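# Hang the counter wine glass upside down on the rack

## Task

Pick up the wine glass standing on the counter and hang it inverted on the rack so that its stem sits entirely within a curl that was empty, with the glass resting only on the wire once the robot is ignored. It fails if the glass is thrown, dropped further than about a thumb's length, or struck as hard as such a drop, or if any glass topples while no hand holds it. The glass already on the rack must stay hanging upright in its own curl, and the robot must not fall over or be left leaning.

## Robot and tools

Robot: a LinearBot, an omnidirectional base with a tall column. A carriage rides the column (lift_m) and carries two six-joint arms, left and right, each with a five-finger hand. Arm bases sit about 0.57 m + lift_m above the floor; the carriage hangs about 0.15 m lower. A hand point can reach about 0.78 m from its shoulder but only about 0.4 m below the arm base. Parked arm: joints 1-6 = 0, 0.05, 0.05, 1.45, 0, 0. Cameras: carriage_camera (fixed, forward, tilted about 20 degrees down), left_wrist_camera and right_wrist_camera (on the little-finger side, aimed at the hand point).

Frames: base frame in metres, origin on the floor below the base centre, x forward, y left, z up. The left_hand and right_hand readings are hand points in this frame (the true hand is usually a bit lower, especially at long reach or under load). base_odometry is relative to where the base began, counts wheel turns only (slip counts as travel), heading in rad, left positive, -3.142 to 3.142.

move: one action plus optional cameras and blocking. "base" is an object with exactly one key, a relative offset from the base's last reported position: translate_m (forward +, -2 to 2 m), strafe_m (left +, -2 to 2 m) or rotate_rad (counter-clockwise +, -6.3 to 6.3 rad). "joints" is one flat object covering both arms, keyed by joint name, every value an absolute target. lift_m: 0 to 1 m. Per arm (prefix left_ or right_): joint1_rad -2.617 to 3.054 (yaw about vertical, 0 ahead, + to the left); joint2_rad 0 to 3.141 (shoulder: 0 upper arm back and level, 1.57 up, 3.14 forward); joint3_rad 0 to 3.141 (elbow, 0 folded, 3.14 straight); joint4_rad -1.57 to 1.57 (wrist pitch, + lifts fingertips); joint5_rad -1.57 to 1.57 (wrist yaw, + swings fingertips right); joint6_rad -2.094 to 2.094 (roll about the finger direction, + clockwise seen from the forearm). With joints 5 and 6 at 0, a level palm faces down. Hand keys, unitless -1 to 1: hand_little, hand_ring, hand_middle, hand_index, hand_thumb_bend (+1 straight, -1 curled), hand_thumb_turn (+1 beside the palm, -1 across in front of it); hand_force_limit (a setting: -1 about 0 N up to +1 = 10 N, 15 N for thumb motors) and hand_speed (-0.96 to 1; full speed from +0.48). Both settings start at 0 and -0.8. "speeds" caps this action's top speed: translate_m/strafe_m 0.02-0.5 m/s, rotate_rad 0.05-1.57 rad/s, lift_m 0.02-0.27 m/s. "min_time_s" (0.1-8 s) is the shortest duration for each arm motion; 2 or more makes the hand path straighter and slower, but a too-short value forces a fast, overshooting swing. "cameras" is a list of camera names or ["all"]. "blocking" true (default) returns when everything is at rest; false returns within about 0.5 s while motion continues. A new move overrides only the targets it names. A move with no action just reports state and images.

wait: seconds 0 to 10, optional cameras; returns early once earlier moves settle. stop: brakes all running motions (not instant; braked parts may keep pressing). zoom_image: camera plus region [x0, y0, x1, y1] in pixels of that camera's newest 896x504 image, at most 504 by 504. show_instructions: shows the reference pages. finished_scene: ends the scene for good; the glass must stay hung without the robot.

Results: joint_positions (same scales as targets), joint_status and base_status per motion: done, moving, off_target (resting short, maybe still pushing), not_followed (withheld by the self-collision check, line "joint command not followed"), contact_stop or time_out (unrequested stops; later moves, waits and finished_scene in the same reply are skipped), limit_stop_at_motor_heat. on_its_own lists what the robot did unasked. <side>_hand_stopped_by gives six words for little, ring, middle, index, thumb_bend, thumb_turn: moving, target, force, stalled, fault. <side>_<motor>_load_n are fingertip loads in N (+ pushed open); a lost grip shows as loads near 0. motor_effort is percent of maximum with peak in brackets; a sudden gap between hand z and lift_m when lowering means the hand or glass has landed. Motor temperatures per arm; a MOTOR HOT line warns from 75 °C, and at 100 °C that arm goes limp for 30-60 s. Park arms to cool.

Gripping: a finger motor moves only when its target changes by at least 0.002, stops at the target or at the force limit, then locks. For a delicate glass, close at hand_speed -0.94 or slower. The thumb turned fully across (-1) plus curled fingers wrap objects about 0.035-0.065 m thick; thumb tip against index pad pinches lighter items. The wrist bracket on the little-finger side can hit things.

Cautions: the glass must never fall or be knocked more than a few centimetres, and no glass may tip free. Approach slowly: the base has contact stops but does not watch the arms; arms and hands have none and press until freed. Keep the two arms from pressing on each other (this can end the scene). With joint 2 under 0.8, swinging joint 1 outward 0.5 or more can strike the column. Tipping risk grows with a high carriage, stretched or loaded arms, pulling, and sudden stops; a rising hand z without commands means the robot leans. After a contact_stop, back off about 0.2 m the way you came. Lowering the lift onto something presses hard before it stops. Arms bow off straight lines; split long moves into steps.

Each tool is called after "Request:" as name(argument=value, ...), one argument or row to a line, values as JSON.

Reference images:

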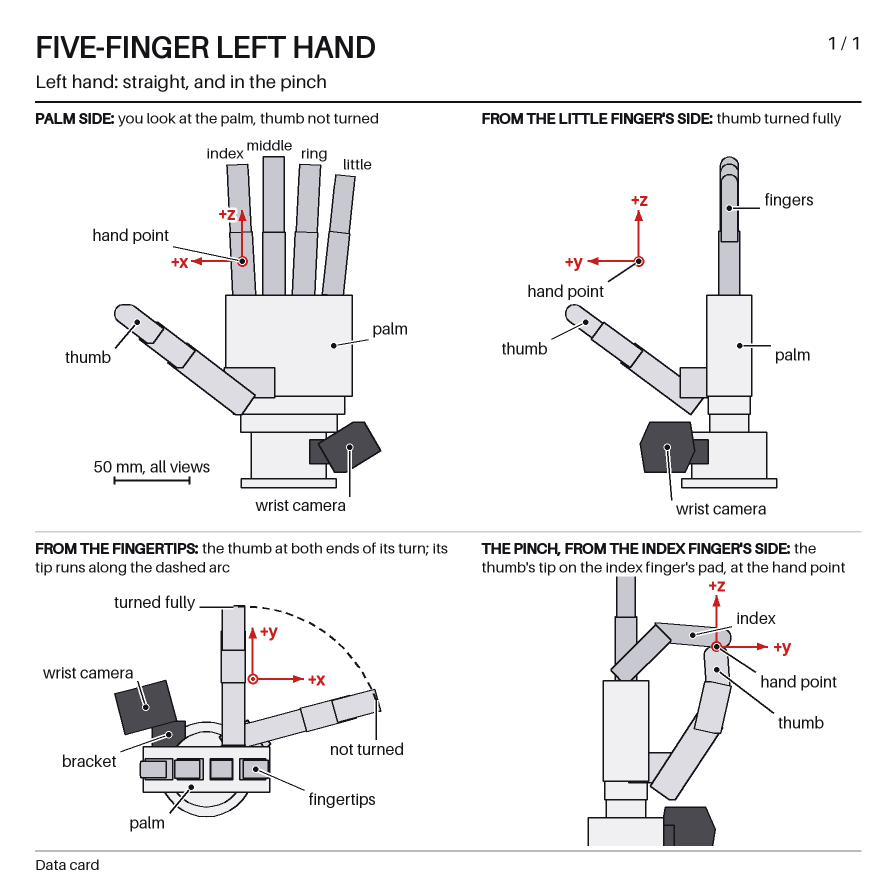

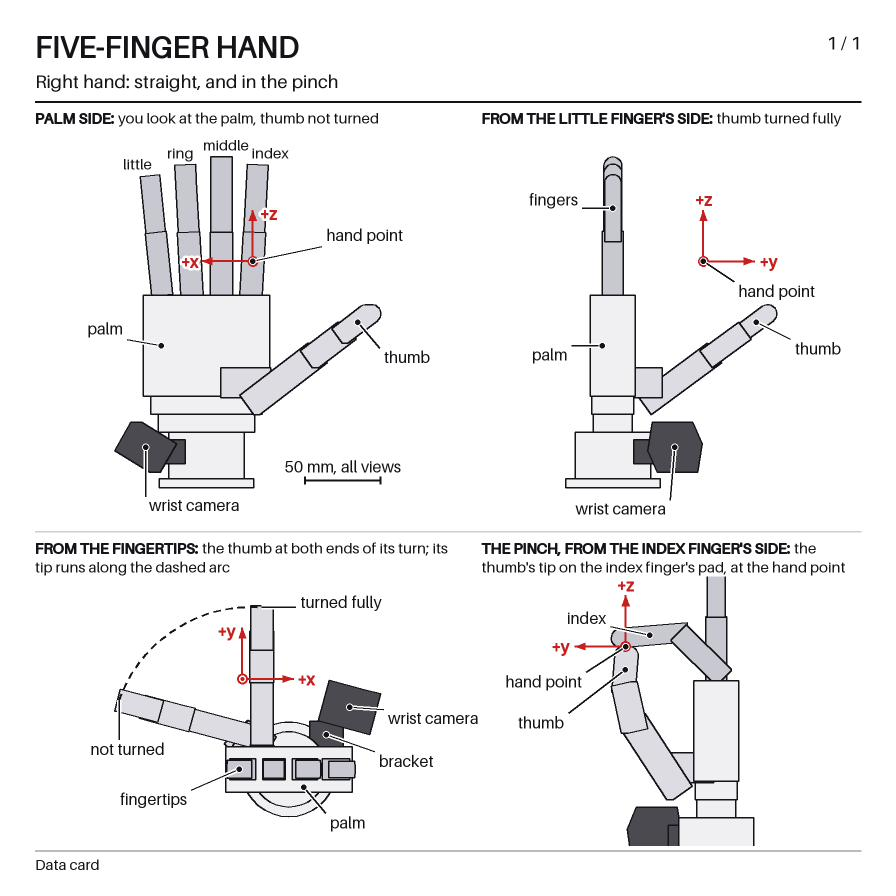

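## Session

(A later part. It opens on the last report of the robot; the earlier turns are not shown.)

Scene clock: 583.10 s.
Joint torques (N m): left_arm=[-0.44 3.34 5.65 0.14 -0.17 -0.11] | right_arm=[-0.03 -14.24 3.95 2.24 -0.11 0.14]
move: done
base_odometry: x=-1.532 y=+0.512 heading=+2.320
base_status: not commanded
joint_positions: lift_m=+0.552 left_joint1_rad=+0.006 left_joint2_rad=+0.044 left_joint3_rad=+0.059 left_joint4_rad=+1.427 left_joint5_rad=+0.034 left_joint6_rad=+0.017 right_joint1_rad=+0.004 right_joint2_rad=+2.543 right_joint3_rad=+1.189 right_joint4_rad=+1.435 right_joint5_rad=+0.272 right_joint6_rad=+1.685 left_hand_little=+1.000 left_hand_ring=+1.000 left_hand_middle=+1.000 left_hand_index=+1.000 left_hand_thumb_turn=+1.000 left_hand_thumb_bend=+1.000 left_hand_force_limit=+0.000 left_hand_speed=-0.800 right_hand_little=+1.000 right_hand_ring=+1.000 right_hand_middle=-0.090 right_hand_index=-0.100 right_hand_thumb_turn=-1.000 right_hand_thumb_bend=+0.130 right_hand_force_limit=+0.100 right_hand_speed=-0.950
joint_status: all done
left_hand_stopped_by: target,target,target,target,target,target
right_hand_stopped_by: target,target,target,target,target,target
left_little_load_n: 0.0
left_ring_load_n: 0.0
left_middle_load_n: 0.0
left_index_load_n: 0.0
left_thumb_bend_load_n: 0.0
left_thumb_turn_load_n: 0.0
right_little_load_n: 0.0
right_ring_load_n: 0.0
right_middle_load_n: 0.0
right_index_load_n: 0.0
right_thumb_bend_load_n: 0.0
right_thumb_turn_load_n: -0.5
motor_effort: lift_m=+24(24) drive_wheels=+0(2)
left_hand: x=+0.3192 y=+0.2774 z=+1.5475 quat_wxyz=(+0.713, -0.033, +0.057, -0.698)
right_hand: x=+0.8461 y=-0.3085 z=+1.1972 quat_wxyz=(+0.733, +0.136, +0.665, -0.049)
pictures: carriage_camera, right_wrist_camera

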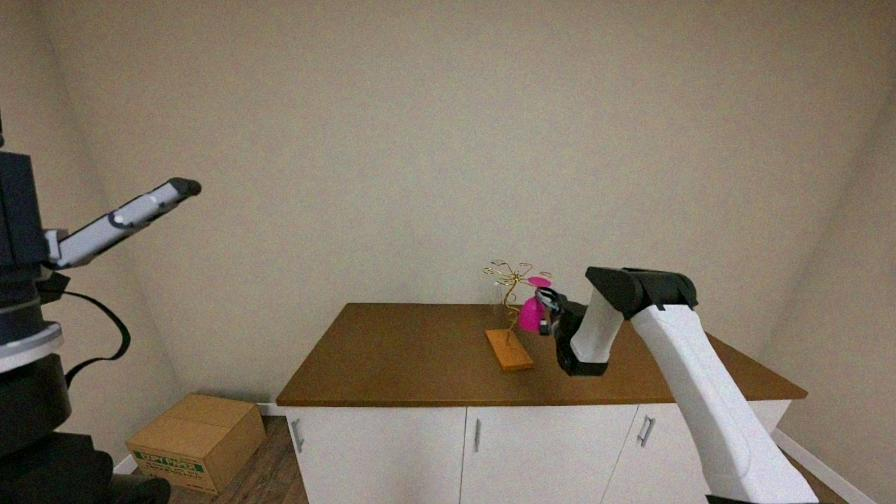

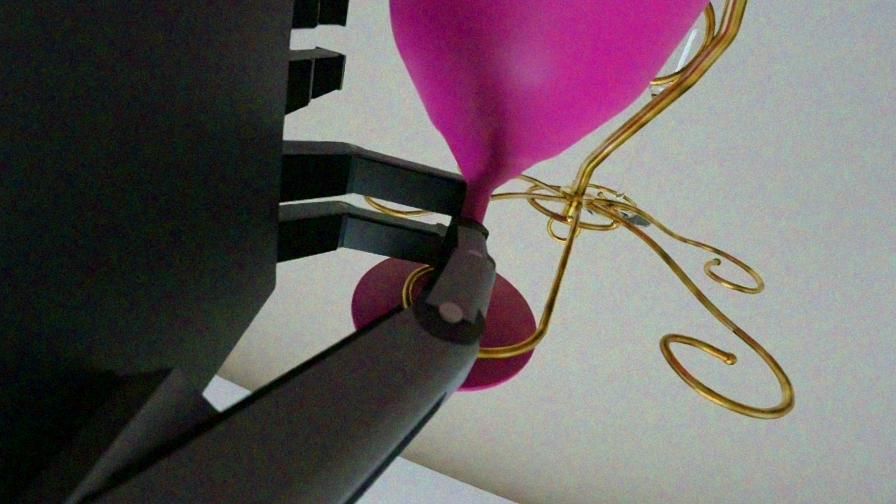

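Request:
move(
  cameras=["carriage_camera","right_wrist_camera"],
)

Request:
zoom_image(
  camera="carriage_camera",
  region=[470, 230, 610, 340],
)

Request:
zoom_image(
  camera="right_wrist_camera",
  region=[330, 60, 630, 300],
)

Scene clock: 583.80 s.
Joint torques (N m): left_arm=[-0.58 3.36 5.76 0.11 -0.18 -0.09] | right_arm=[-0.03 -14.26 3.99 2.21 -0.11 0.14]
Motor temperatures (°C): left_arm=[26 34 41 32 25 26] | right_arm=[25 54 35 48 24 26]
base_odometry: x=-1.532 y=+0.512 heading=+2.320
base_status: not commanded
joint_positions: lift_m=+0.552 left_joint1_rad=+0.006 left_joint2_rad=+0.044 left_joint3_rad=+0.059 left_joint4_rad=+1.427 left_joint5_rad=+0.034 left_joint6_rad=+0.017 right_joint1_rad=+0.004 right_joint2_rad=+2.543 right_joint3_rad=+1.189 right_joint4_rad=+1.435 right_joint5_rad=+0.272 right_joint6_rad=+1.685 left_hand_little=+1.000 left_hand_ring=+1.000 left_hand_middle=+1.000 left_hand_index=+1.000 left_hand_thumb_turn=+1.000 left_hand_thumb_bend=+1.000 left_hand_force_limit=+0.000 left_hand_speed=-0.800 right_hand_little=+1.000 right_hand_ring=+1.000 right_hand_middle=-0.090 right_hand_index=-0.100 right_hand_thumb_turn=-1.000 right_hand_thumb_bend=+0.130 right_hand_force_limit=+0.100 right_hand_speed=-0.950
joint_status: all done
left_hand_stopped_by: target,target,target,target,target,target
right_hand_stopped_by: target,target,target,target,target,target
left_little_load_n: 0.0
left_ring_load_n: 0.0
left_middle_load_n: 0.0
left_index_load_n: 0.0
left_thumb_bend_load_n: 0.0
left_thumb_turn_load_n: 0.0
right_little_load_n: 0.0
right_ring_load_n: 0.0
right_middle_load_n: 0.0
right_index_load_n: 0.0
right_thumb_bend_load_n: 0.0
right_thumb_turn_load_n: -0.5
motor_effort: lift_m=+24(24) drive_wheels=+0(2)
left_hand: x=+0.3192 y=+0.2774 z=+1.5475 quat_wxyz=(+0.713, -0.033, +0.057, -0.698) (m; base frame)
right_hand: x=+0.8461 y=-0.3085 z=+1.1972 quat_wxyz=(+0.733, +0.136, +0.665, -0.049) (m; base frame)
pictures: carriage_camera, right_wrist_camera

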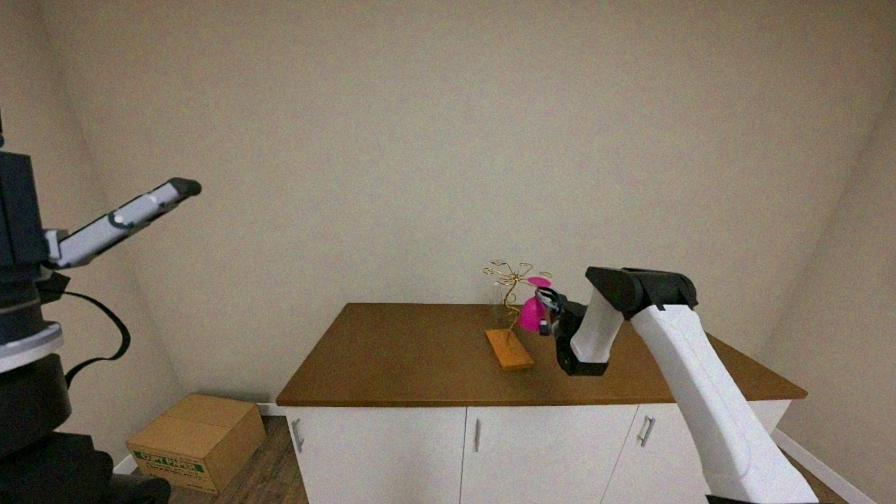

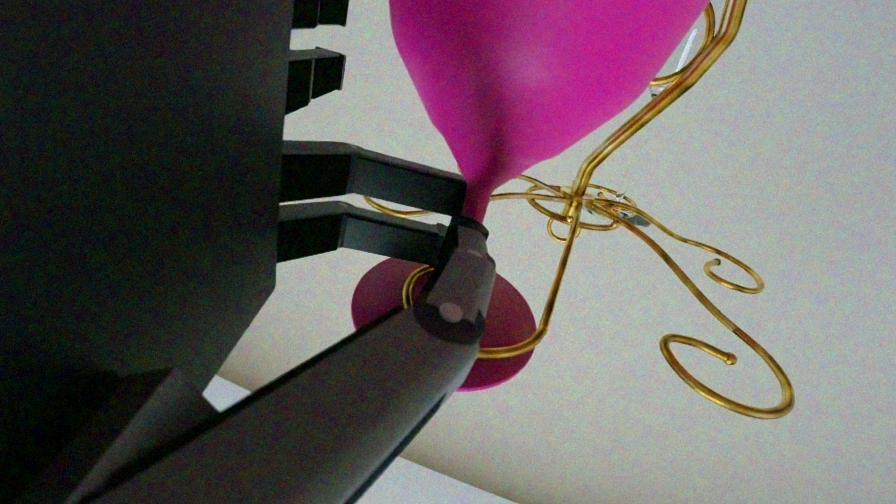

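Scaled by 3.600 from the camera's image (finer frame: 1280x720).

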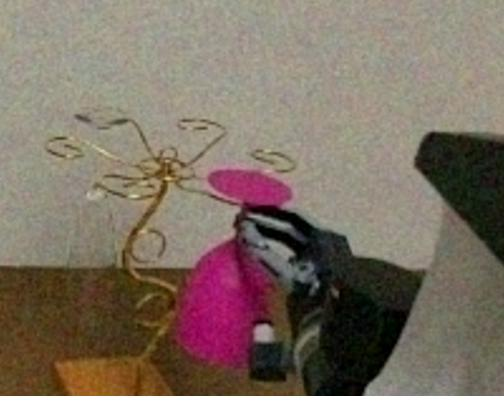

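Scaled by 1.680 from the camera's image (finer frame: 1280x720).

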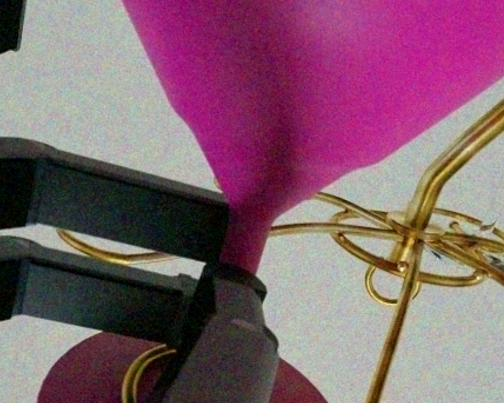

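Request:
move(
  joints={"right_hand_index": -0.02, "right_hand_middle": -0.01},
  cameras=["right_wrist_camera"],
)

Request:
zoom_image(
  camera="right_wrist_camera",
  region=[330, 60, 630, 300],
)

Scene clock: 585.17 s.
Joint torques (N m): left_arm=[-0.57 3.33 5.67 0.13 -0.15 -0.08] | right_arm=[-0.02 -14.27 3.99 2.21 -0.11 0.14]
move: done
base_odometry: x=-1.532 y=+0.512 heading=+2.320
base_status: not commanded
joint_positions: lift_m=+0.552 left_joint1_rad=+0.006 left_joint2_rad=+0.044 left_joint3_rad=+0.059 left_joint4_rad=+1.427 left_joint5_rad=+0.034 left_joint6_rad=+0.017 right_joint1_rad=+0.004 right_joint2_rad=+2.543 right_joint3_rad=+1.189 right_joint4_rad=+1.435 right_joint5_rad=+0.272 right_joint6_rad=+1.685 left_hand_little=+1.000 left_hand_ring=+1.000 left_hand_middle=+1.000 left_hand_index=+1.000 left_hand_thumb_turn=+1.000 left_hand_thumb_bend=+1.000 left_hand_force_limit=+0.000 left_hand_speed=-0.800 right_hand_little=+1.000 right_hand_ring=+1.000 right_hand_middle=-0.010 right_hand_index=-0.020 right_hand_thumb_turn=-1.000 right_hand_thumb_bend=+0.130 right_hand_force_limit=+0.100 right_hand_speed=-0.950
joint_status: all done
left_hand_stopped_by: target,target,target,target,target,target
right_hand_stopped_by: target,target,target,target,target,target
left_little_load_n: 0.0
left_ring_load_n: 0.0
left_middle_load_n: 0.0
left_index_load_n: 0.0
left_thumb_bend_load_n: 0.0
left_thumb_turn_load_n: 0.0
right_little_load_n: 0.0
right_ring_load_n: 0.0
right_middle_load_n: 0.0
right_index_load_n: 0.0
right_thumb_bend_load_n: 0.0
right_thumb_turn_load_n: 0.0
motor_effort: lift_m=+24(24) drive_wheels=-1(2)
left_hand: x=+0.3192 y=+0.2774 z=+1.5475 quat_wxyz=(+0.713, -0.033, +0.057, -0.698)
right_hand: x=+0.8461 y=-0.3085 z=+1.1972 quat_wxyz=(+0.733, +0.136, +0.665, -0.049)

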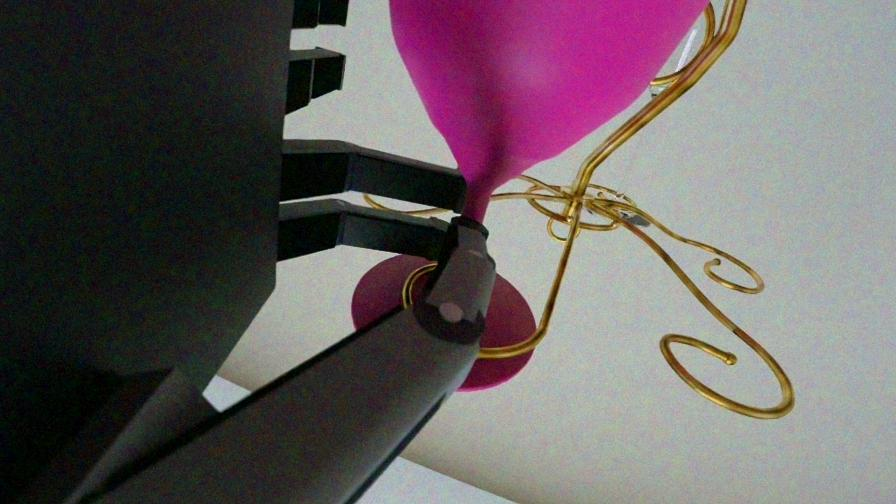

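Scaled by 1.680 from the camera's image (finer frame: 1280x720).

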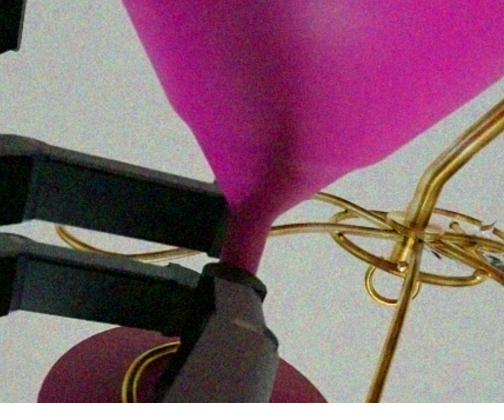

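Request:
move(
  joints={"right_hand_index": 0.12, "right_hand_middle": 0.13},
  cameras=["right_wrist_camera"],
)

Request:
zoom_image(
  camera="right_wrist_camera",
  region=[330, 60, 630, 300],
)

Scene clock: 586.83 s.
Joint torques (N m): left_arm=[-0.51 3.37 5.74 0.12 -0.17 -0.09] | right_arm=[-0.03 -14.26 3.99 2.21 -0.11 0.14]
move: done
base_odometry: x=-1.532 y=+0.512 heading=+2.320
base_status: not commanded
joint_positions: lift_m=+0.552 left_joint1_rad=+0.006 left_joint2_rad=+0.044 left_joint3_rad=+0.059 left_joint4_rad=+1.427 left_joint5_rad=+0.034 left_joint6_rad=+0.017 right_joint1_rad=+0.004 right_joint2_rad=+2.543 right_joint3_rad=+1.189 right_joint4_rad=+1.435 right_joint5_rad=+0.272 right_joint6_rad=+1.685 left_hand_little=+1.000 left_hand_ring=+1.000 left_hand_middle=+1.000 left_hand_index=+1.000 left_hand_thumb_turn=+1.000 left_hand_thumb_bend=+1.000 left_hand_force_limit=+0.000 left_hand_speed=-0.800 right_hand_little=+1.000 right_hand_ring=+1.000 right_hand_middle=+0.130 right_hand_index=+0.120 right_hand_thumb_turn=-1.000 right_hand_thumb_bend=+0.130 right_hand_force_limit=+0.100 right_hand_speed=-0.950
joint_status: all done
left_hand_stopped_by: target,target,target,target,target,target
right_hand_stopped_by: target,target,target,target,target,target
left_little_load_n: 0.0
left_ring_load_n: -0.5
left_middle_load_n: -0.5
left_index_load_n: 0.0
left_thumb_bend_load_n: 0.0
left_thumb_turn_load_n: 0.0
right_little_load_n: 0.0
right_ring_load_n: 0.0
right_middle_load_n: 0.0
right_index_load_n: 0.0
right_thumb_bend_load_n: -0.5
right_thumb_turn_load_n: -0.5
motor_effort: lift_m=+24(24) drive_wheels=-2(3)
left_hand: x=+0.3192 y=+0.2774 z=+1.5475 quat_wxyz=(+0.713, -0.033, +0.057, -0.698)
right_hand: x=+0.8461 y=-0.3085 z=+1.1972 quat_wxyz=(+0.733, +0.136, +0.665, -0.049)

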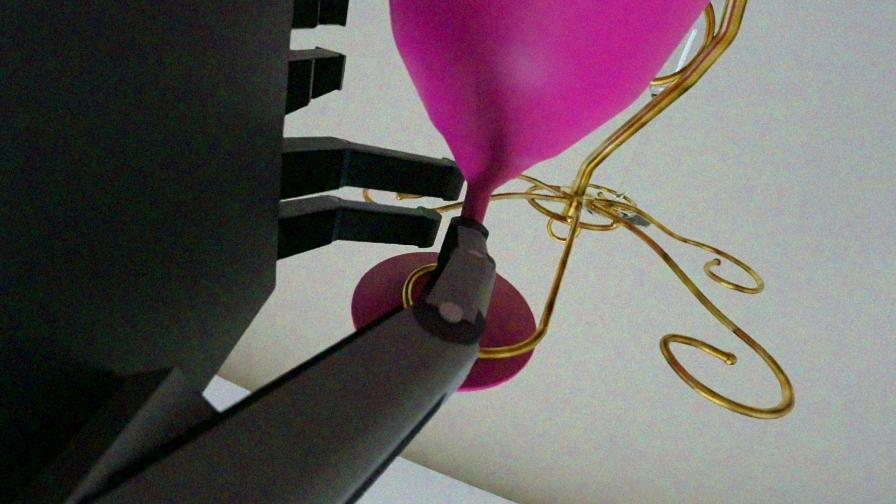

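Scaled by 1.680 from the camera's image (finer frame: 1280x720).

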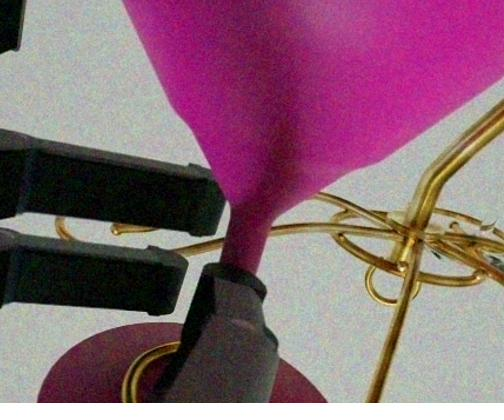

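Request:
move(
  joints={"right_hand_thumb_bend": 0.25},
  cameras=["right_wrist_camera"],
)

Request:
zoom_image(
  camera="right_wrist_camera",
  region=[330, 60, 630, 300],
)

Scene clock: 589.10 s.
Joint torques (N m): left_arm=[-0.5 3.37 5.75 0.12 -0.18 -0.08] | right_arm=[-0.03 -14.27 4 2.21 -0.11 0.14]
move: done
base_odometry: x=-1.532 y=+0.512 heading=+2.320
base_status: not commanded
joint_positions: lift_m=+0.552 left_joint1_rad=+0.006 left_joint2_rad=+0.044 left_joint3_rad=+0.059 left_joint4_rad=+1.427 left_joint5_rad=+0.034 left_joint6_rad=+0.017 right_joint1_rad=+0.004 right_joint2_rad=+2.543 right_joint3_rad=+1.189 right_joint4_rad=+1.435 right_joint5_rad=+0.272 right_joint6_rad=+1.685 left_hand_little=+1.000 left_hand_ring=+1.000 left_hand_middle=+1.000 left_hand_index=+1.000 left_hand_thumb_turn=+1.000 left_hand_thumb_bend=+1.000 left_hand_force_limit=+0.000 left_hand_speed=-0.800 right_hand_little=+1.000 right_hand_ring=+1.000 right_hand_middle=+0.130 right_hand_index=+0.120 right_hand_thumb_turn=-1.000 right_hand_thumb_bend=+0.250 right_hand_force_limit=+0.100 right_hand_speed=-0.950
joint_status: all done
left_hand_stopped_by: target,target,target,target,target,target
right_hand_stopped_by: target,target,target,target,target,target
left_little_load_n: 0.0
left_ring_load_n: 0.0
left_middle_load_n: 0.0
left_index_load_n: 0.0
left_thumb_bend_load_n: 0.0
left_thumb_turn_load_n: 0.0
right_little_load_n: 0.0
right_ring_load_n: 0.0
right_middle_load_n: 0.0
right_index_load_n: 0.0
right_thumb_bend_load_n: 0.0
right_thumb_turn_load_n: 0.0
motor_effort: lift_m=+23(24) drive_wheels=-1(2)
left_hand: x=+0.3192 y=+0.2774 z=+1.5475 quat_wxyz=(+0.713, -0.033, +0.057, -0.698)
right_hand: x=+0.8461 y=-0.3085 z=+1.1972 quat_wxyz=(+0.733, +0.136, +0.665, -0.049)

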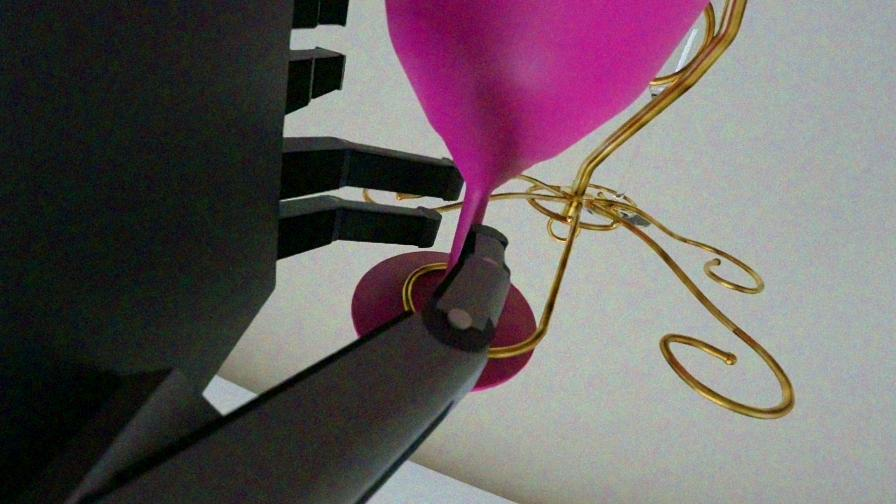

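Scaled by 1.680 from the camera's image (finer frame: 1280x720).

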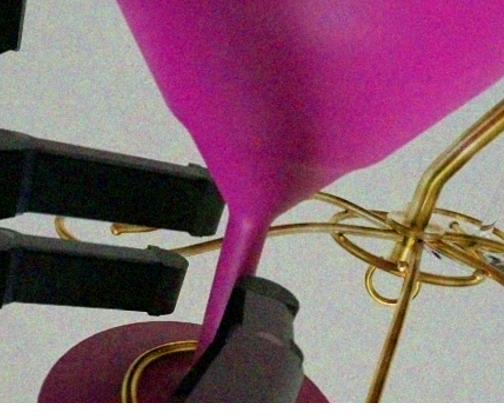

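Request:
move(
  joints={"right_hand_index": 0.35, "right_hand_middle": 0.4, "right_hand_thumb_bend": 0.5, "right_hand_speed": -0.9},
  cameras=["right_wrist_camera"],
)

Request:
zoom_image(
  camera="right_wrist_camera",
  region=[330, 60, 630, 300],
)

Scene clock: 591.57 s.
Joint torques (N m): left_arm=[-0.59 3.33 5.72 0.11 -0.16 -0.11] | right_arm=[-0.03 -14.27 4 2.21 -0.11 0.13]
move: done
base_odometry: x=-1.532 y=+0.512 heading=+2.320
base_status: not commanded
joint_positions: lift_m=+0.552 left_joint1_rad=+0.006 left_joint2_rad=+0.044 left_joint3_rad=+0.059 left_joint4_rad=+1.427 left_joint5_rad=+0.034 left_joint6_rad=+0.017 right_joint1_rad=+0.004 right_joint2_rad=+2.543 right_joint3_rad=+1.189 right_joint4_rad=+1.435 right_joint5_rad=+0.272 right_joint6_rad=+1.685 left_hand_little=+1.000 left_hand_ring=+1.000 left_hand_middle=+1.000 left_hand_index=+1.000 left_hand_thumb_turn=+1.000 left_hand_thumb_bend=+1.000 left_hand_force_limit=+0.000 left_hand_speed=-0.800 right_hand_little=+1.000 right_hand_ring=+1.000 right_hand_middle=+0.400 right_hand_index=+0.350 right_hand_thumb_turn=-1.000 right_hand_thumb_bend=+0.500 right_hand_force_limit=+0.100 right_hand_speed=-0.900
joint_status: all done
left_hand_stopped_by: target,target,target,target,target,target
right_hand_stopped_by: target,target,target,target,target,target
left_little_load_n: 0.0
left_ring_load_n: 0.0
left_middle_load_n: 0.0
left_index_load_n: 0.0
left_thumb_bend_load_n: 0.0
left_thumb_turn_load_n: -0.5
right_little_load_n: 0.0
right_ring_load_n: 0.0
right_middle_load_n: 0.0
right_index_load_n: -0.5
right_thumb_bend_load_n: 0.0
right_thumb_turn_load_n: -0.5
motor_effort: lift_m=+23(24) drive_wheels=+0(3)
left_hand: x=+0.3192 y=+0.2774 z=+1.5475 quat_wxyz=(+0.713, -0.033, +0.057, -0.698)
right_hand: x=+0.8461 y=-0.3085 z=+1.1972 quat_wxyz=(+0.733, +0.136, +0.665, -0.049)

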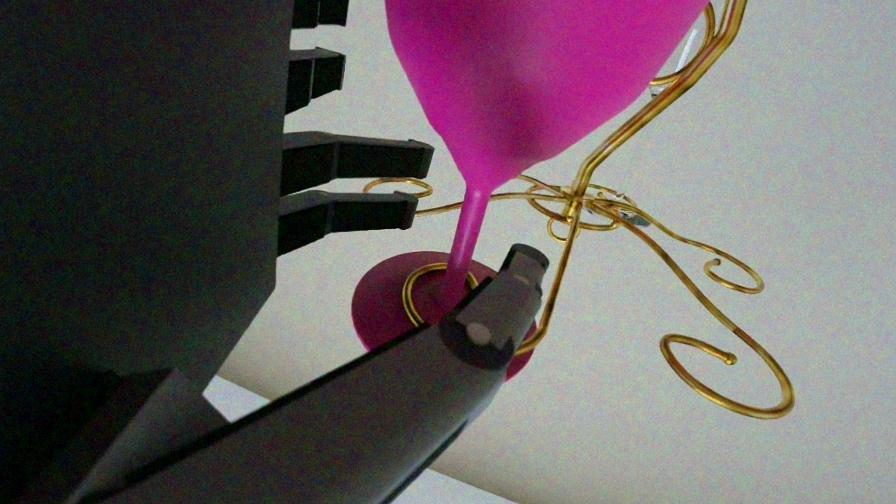

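Scaled by 1.680 from the camera's image (finer frame: 1280x720).

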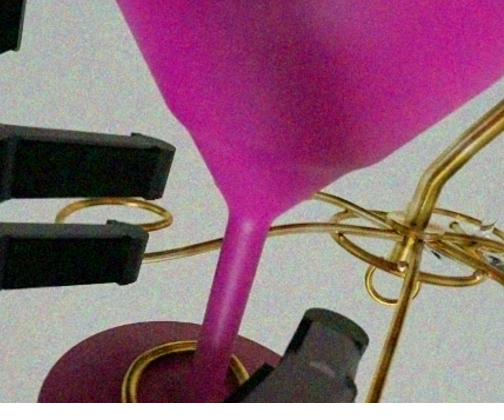

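Request:
move(
  joints={"lift_m": 0.547},
  speeds={"lift_m": 0.02},
)

Request:
move(
  joints={"right_hand_index": 0.9, "right_hand_middle": 0.9, "right_hand_thumb_bend": 1.0, "right_hand_speed": -0.85},
  cameras=["right_wrist_camera", "carriage_camera"],
)

Request:
zoom_image(
  camera="carriage_camera",
  region=[470, 230, 610, 340],
)

Scene clock: 592.40 s.
Joint torques (N m): left_arm=[-0.49 3.38 5.78 0.12 -0.16 -0.1] | right_arm=[-0.03 -14.24 4.1 2.18 -0.14 0.13]
move: done
base_odometry: x=-1.532 y=+0.512 heading=+2.320
base_status: not commanded
joint_positions: lift_m=+0.547 left_joint1_rad=+0.006 left_joint2_rad=+0.044 left_joint3_rad=+0.059 left_joint4_rad=+1.427 left_joint5_rad=+0.034 left_joint6_rad=+0.017 right_joint1_rad=+0.004 right_joint2_rad=+2.543 right_joint3_rad=+1.189 right_joint4_rad=+1.435 right_joint5_rad=+0.272 right_joint6_rad=+1.685 left_hand_little=+1.000 left_hand_ring=+1.000 left_hand_middle=+1.000 left_hand_index=+1.000 left_hand_thumb_turn=+1.000 left_hand_thumb_bend=+1.000 left_hand_force_limit=+0.000 left_hand_speed=-0.800 right_hand_little=+1.000 right_hand_ring=+1.000 right_hand_middle=+0.400 right_hand_index=+0.350 right_hand_thumb_turn=-1.000 right_hand_thumb_bend=+0.500 right_hand_force_limit=+0.100 right_hand_speed=-0.900
joint_status: all done
left_hand_stopped_by: target,target,target,target,target,target
right_hand_stopped_by: target,target,target,target,target,target
left_little_load_n: 0.0
left_ring_load_n: 0.0
left_middle_load_n: 0.0
left_index_load_n: 0.0
left_thumb_bend_load_n: 0.0
left_thumb_turn_load_n: 0.0
right_little_load_n: 0.0
right_ring_load_n: 0.0
right_middle_load_n: 0.0
right_index_load_n: 0.0
right_thumb_bend_load_n: 0.0
right_thumb_turn_load_n: 0.0
motor_effort: lift_m=+20(21) drive_wheels=-1(3)
left_hand: x=+0.3192 y=+0.2774 z=+1.5425 quat_wxyz=(+0.713, -0.033, +0.057, -0.698)
right_hand: x=+0.8461 y=-0.3085 z=+1.1922 quat_wxyz=(+0.733, +0.136, +0.665, -0.049)
pictures: none

Scene clock: 595.20 s.
Joint torques (N m): left_arm=[-0.58 3.28 5.74 0.12 -0.18 -0.12] | right_arm=[-0.03 -14.27 3.99 2.21 -0.11 0.13]
move: done
base_odometry: x=-1.532 y=+0.512 heading=+2.320
base_status: not commanded
joint_positions: lift_m=+0.547 left_joint1_rad=+0.006 left_joint2_rad=+0.044 left_joint3_rad=+0.059 left_joint4_rad=+1.427 left_joint5_rad=+0.034 left_joint6_rad=+0.017 right_joint1_rad=+0.004 right_joint2_rad=+2.543 right_joint3_rad=+1.189 right_joint4_rad=+1.435 right_joint5_rad=+0.272 right_joint6_rad=+1.685 left_hand_little=+1.000 left_hand_ring=+1.000 left_hand_middle=+1.000 left_hand_index=+1.000 left_hand_thumb_turn=+1.000 left_hand_thumb_bend=+1.000 left_hand_force_limit=+0.000 left_hand_speed=-0.800 right_hand_little=+1.000 right_hand_ring=+1.000 right_hand_middle=+0.900 right_hand_index=+0.900 right_hand_thumb_turn=-1.000 right_hand_thumb_bend=+1.000 right_hand_force_limit=+0.100 right_hand_speed=-0.850
joint_status: all done
left_hand_stopped_by: target,target,target,target,target,target
right_hand_stopped_by: target,target,target,target,target,target
left_little_load_n: 0.0
left_ring_load_n: 0.0
left_middle_load_n: 0.0
left_index_load_n: 0.0
left_thumb_bend_load_n: 0.0
left_thumb_turn_load_n: 0.0
right_little_load_n: 0.0
right_ring_load_n: 0.0
right_middle_load_n: 0.0
right_index_load_n: 0.0
right_thumb_bend_load_n: 0.0
right_thumb_turn_load_n: 0.0
motor_effort: lift_m=+20(21) drive_wheels=-2(4)
left_hand: x=+0.3192 y=+0.2774 z=+1.5425 quat_wxyz=(+0.713, -0.033, +0.057, -0.698)
right_hand: x=+0.8461 y=-0.3085 z=+1.1922 quat_wxyz=(+0.733, +0.136, +0.665, -0.049)
pictures: carriage_camera, right_wrist_camera

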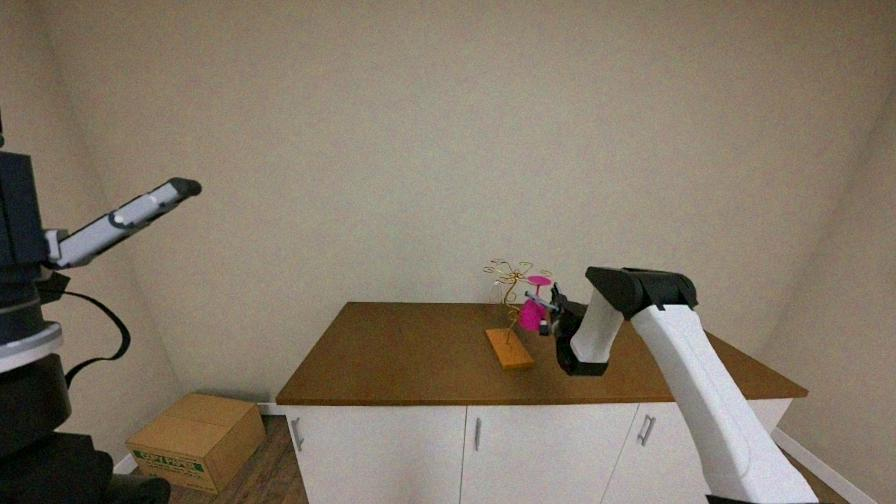

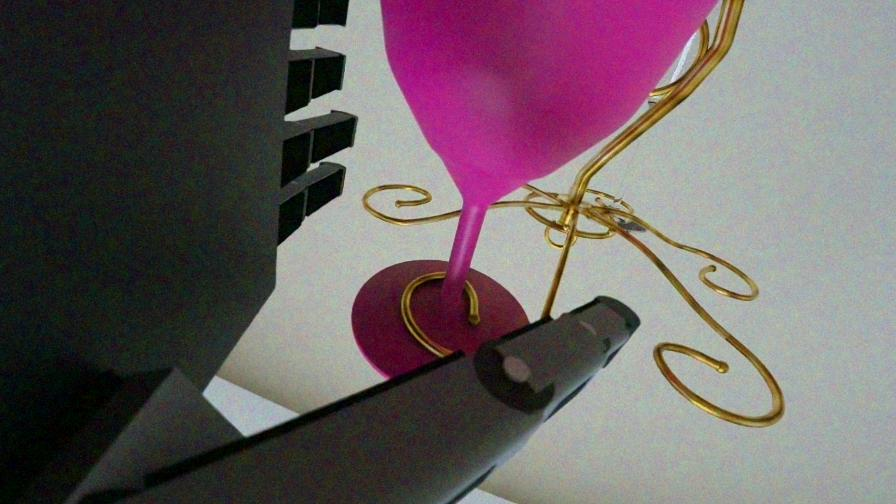

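Scaled by 3.600 from the camera's image (finer frame: 1280x720).

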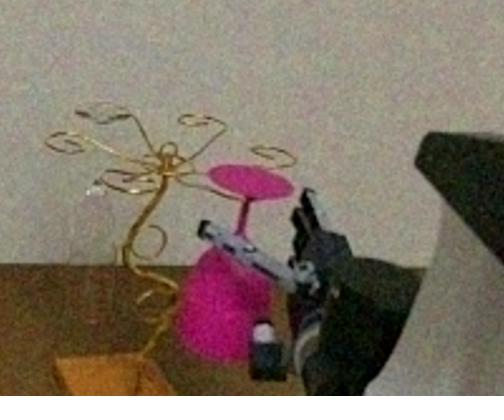

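Request:
move(
  base={"translate_m": -0.05},
  speeds={"translate_m": 0.04},
  cameras=["right_wrist_camera"],
)

Scene clock: 597.47 s.
Joint torques (N m): left_arm=[-0.55 3.49 5.7 0.08 -0.15 -0.1] | right_arm=[-0.05 -14.27 3.79 2.2 -0.11 0.13]
move: done
base_odometry: x=-1.498 y=+0.475 heading=+2.320
base_status: done
joint_positions: lift_m=+0.547 left_joint1_rad=+0.006 left_joint2_rad=+0.044 left_joint3_rad=+0.059 left_joint4_rad=+1.428 left_joint5_rad=+0.034 left_joint6_rad=+0.017 right_joint1_rad=+0.004 right_joint2_rad=+2.543 right_joint3_rad=+1.189 right_joint4_rad=+1.435 right_joint5_rad=+0.272 right_joint6_rad=+1.685 left_hand_little=+1.000 left_hand_ring=+1.000 left_hand_middle=+1.000 left_hand_index=+1.000 left_hand_thumb_turn=+1.000 left_hand_thumb_bend=+1.000 left_hand_force_limit=+0.000 left_hand_speed=-0.800 right_hand_little=+1.000 right_hand_ring=+1.000 right_hand_middle=+0.900 right_hand_index=+0.900 right_hand_thumb_turn=-1.000 right_hand_thumb_bend=+1.000 right_hand_force_limit=+0.100 right_hand_speed=-0.850
joint_status: not commanded
left_hand_stopped_by: target,target,target,target,target,target
right_hand_stopped_by: target,target,target,target,target,target
left_little_load_n: 0.0
left_ring_load_n: 0.0
left_middle_load_n: 0.0
left_index_load_n: 0.0
left_thumb_bend_load_n: 0.0
left_thumb_turn_load_n: 0.0
right_little_load_n: 0.0
right_ring_load_n: 0.0
right_middle_load_n: 0.0
right_index_load_n: 0.0
right_thumb_bend_load_n: 0.0
right_thumb_turn_load_n: 0.0
motor_effort: lift_m=+20(21) drive_wheels=-1(6)
left_hand: x=+0.3190 y=+0.2774 z=+1.5425 quat_wxyz=(+0.713, -0.033, +0.057, -0.698)
right_hand: x=+0.8461 y=-0.3085 z=+1.1923 quat_wxyz=(+0.733, +0.136, +0.665, -0.049)

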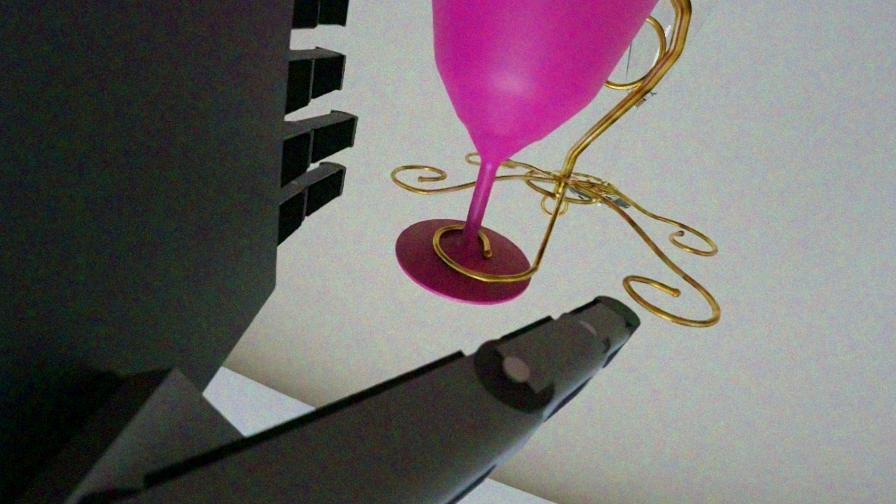

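Request:
move(
  base={"translate_m": -0.1},
  speeds={"translate_m": 0.08},
  cameras=["right_wrist_camera"],
)

Request:
zoom_image(
  camera="right_wrist_camera",
  region=[400, 0, 700, 250],
)

Request:
move(
  base={"translate_m": -0.15},
  speeds={"translate_m": 0.12},
  cameras=["right_wrist_camera", "carriage_camera"],
)

Request:
zoom_image(
  camera="right_wrist_camera",
  region=[400, 0, 650, 200],
)

Request:
zoom_image(
  camera="carriage_camera",
  region=[470, 230, 590, 330],
)

Scene clock: 599.67 s.
Joint torques (N m): left_arm=[-0.57 3.3 5.78 0.08 -0.16 -0.1] | right_arm=[-0.03 -14.32 4.11 2.22 -0.11 0.13]
move: done
base_odometry: x=-1.430 y=+0.402 heading=+2.320
base_status: done
joint_positions: lift_m=+0.547 left_joint1_rad=+0.006 left_joint2_rad=+0.044 left_joint3_rad=+0.059 left_joint4_rad=+1.428 left_joint5_rad=+0.034 left_joint6_rad=+0.017 right_joint1_rad=+0.004 right_joint2_rad=+2.543 right_joint3_rad=+1.189 right_joint4_rad=+1.436 right_joint5_rad=+0.272 right_joint6_rad=+1.685 left_hand_little=+1.000 left_hand_ring=+1.000 left_hand_middle=+1.000 left_hand_index=+1.000 left_hand_thumb_turn=+1.000 left_hand_thumb_bend=+1.000 left_hand_force_limit=+0.000 left_hand_speed=-0.800 right_hand_little=+1.000 right_hand_ring=+1.000 right_hand_middle=+0.900 right_hand_index=+0.900 right_hand_thumb_turn=-1.000 right_hand_thumb_bend=+1.000 right_hand_force_limit=+0.100 right_hand_speed=-0.850
joint_status: not commanded
left_hand_stopped_by: target,target,target,target,target,target
right_hand_stopped_by: target,target,target,target,target,target
left_little_load_n: 0.0
left_ring_load_n: 0.0
left_middle_load_n: 0.0
left_index_load_n: 0.0
left_thumb_bend_load_n: 0.0
left_thumb_turn_load_n: 0.0
right_little_load_n: 0.0
right_ring_load_n: 0.0
right_middle_load_n: 0.0
right_index_load_n: 0.5
right_thumb_bend_load_n: 0.0
right_thumb_turn_load_n: -0.5
motor_effort: lift_m=+20(21) drive_wheels=-2(9)
left_hand: x=+0.3190 y=+0.2774 z=+1.5425 quat_wxyz=(+0.713, -0.033, +0.057, -0.698)
right_hand: x=+0.8461 y=-0.3085 z=+1.1924 quat_wxyz=(+0.733, +0.136, +0.665, -0.048)

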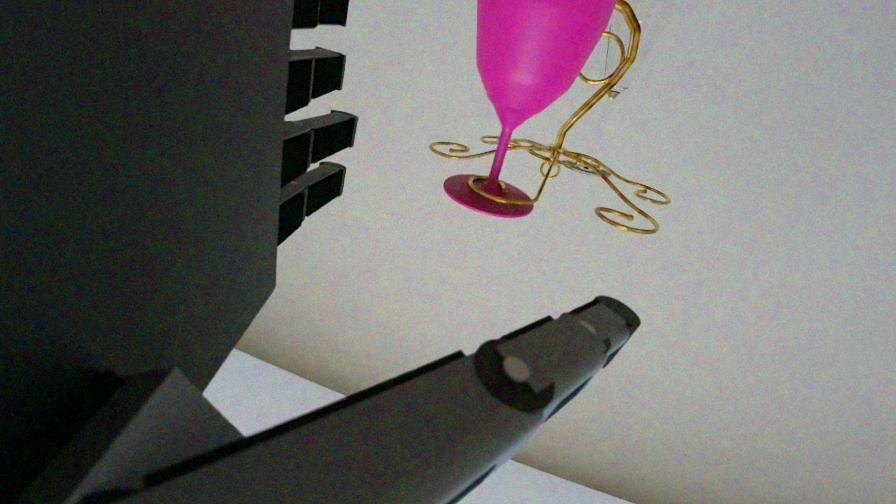

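Scaled by 1.680 from the camera's image (finer frame: 1280x720).

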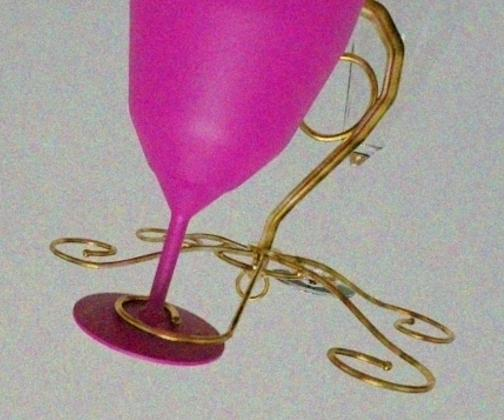

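Scene clock: 601.70 s.
Joint torques (N m): left_arm=[-0.5 3.28 5.5 0.12 -0.16 -0.08] | right_arm=[-0.05 -14.38 3.89 2.23 -0.11 0.13]
move: done
base_odometry: x=-1.327 y=+0.293 heading=+2.320
base_status: done
joint_positions: lift_m=+0.547 left_joint1_rad=+0.006 left_joint2_rad=+0.044 left_joint3_rad=+0.059 left_joint4_rad=+1.428 left_joint5_rad=+0.034 left_joint6_rad=+0.017 right_joint1_rad=+0.004 right_joint2_rad=+2.543 right_joint3_rad=+1.189 right_joint4_rad=+1.436 right_joint5_rad=+0.272 right_joint6_rad=+1.685 left_hand_little=+1.000 left_hand_ring=+1.000 left_hand_middle=+1.000 left_hand_index=+1.000 left_hand_thumb_turn=+1.000 left_hand_thumb_bend=+1.000 left_hand_force_limit=+0.000 left_hand_speed=-0.800 right_hand_little=+1.000 right_hand_ring=+1.000 right_hand_middle=+0.900 right_hand_index=+0.900 right_hand_thumb_turn=-1.000 right_hand_thumb_bend=+1.000 right_hand_force_limit=+0.100 right_hand_speed=-0.850
joint_status: not commanded
left_hand_stopped_by: target,target,target,target,target,target
right_hand_stopped_by: target,target,target,target,target,target
left_little_load_n: 0.0
left_ring_load_n: 0.0
left_middle_load_n: 0.0
left_index_load_n: 0.0
left_thumb_bend_load_n: 0.0
left_thumb_turn_load_n: 0.0
right_little_load_n: 0.0
right_ring_load_n: 0.0
right_middle_load_n: 0.0
right_index_load_n: 0.0
right_thumb_bend_load_n: 0.0
right_thumb_turn_load_n: 0.0
motor_effort: lift_m=+20(21) drive_wheels=-1(10)
left_hand: x=+0.3190 y=+0.2774 z=+1.5425 quat_wxyz=(+0.713, -0.033, +0.057, -0.698)
right_hand: x=+0.8461 y=-0.3085 z=+1.1924 quat_wxyz=(+0.733, +0.136, +0.665, -0.048)
pictures: carriage_camera, right_wrist_camera

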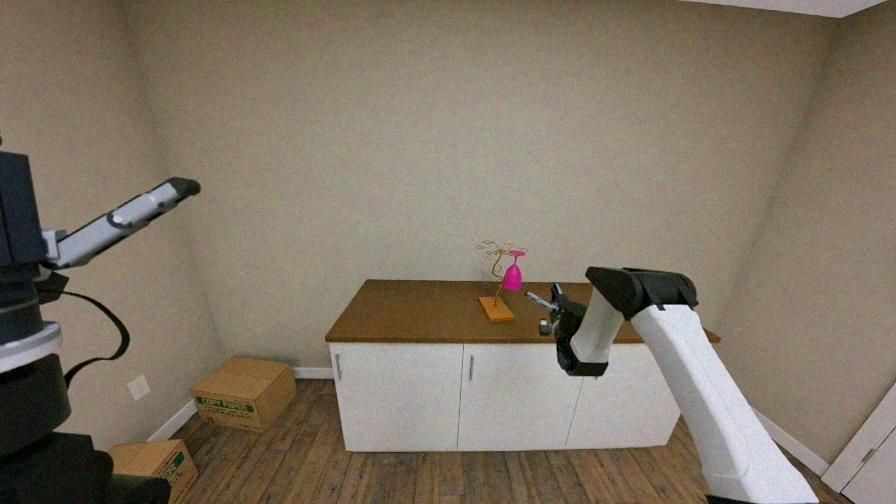

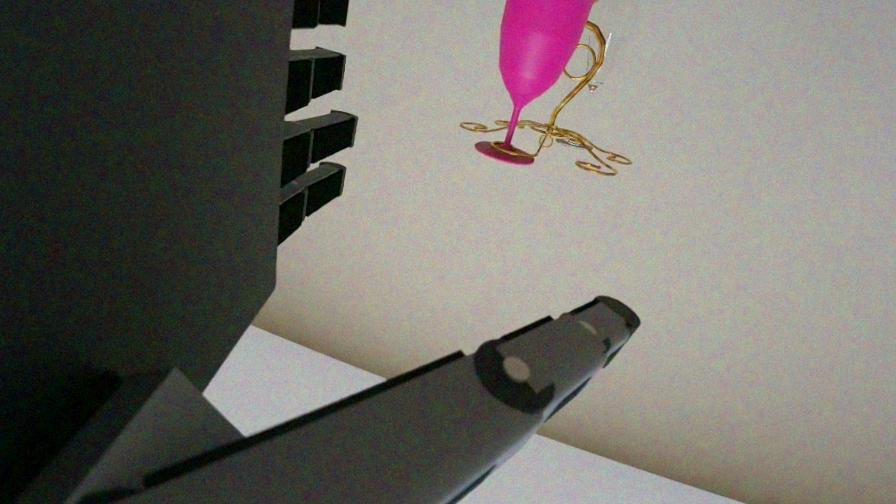

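Scaled by 2.016 from the camera's image (finer frame: 1280x720).

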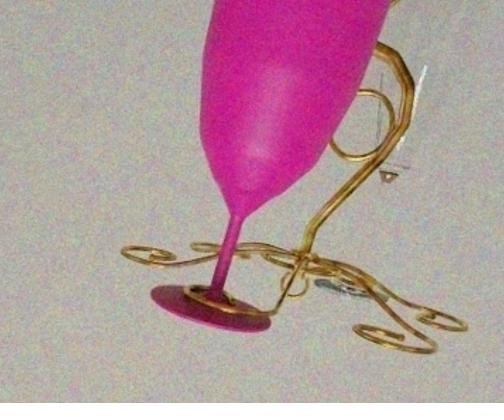

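Scaled by 4.200 from the camera's image (finer frame: 1280x720).

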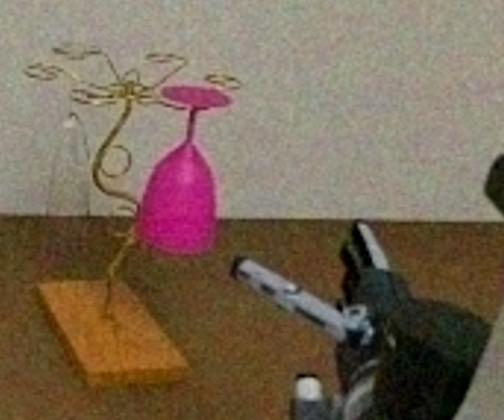

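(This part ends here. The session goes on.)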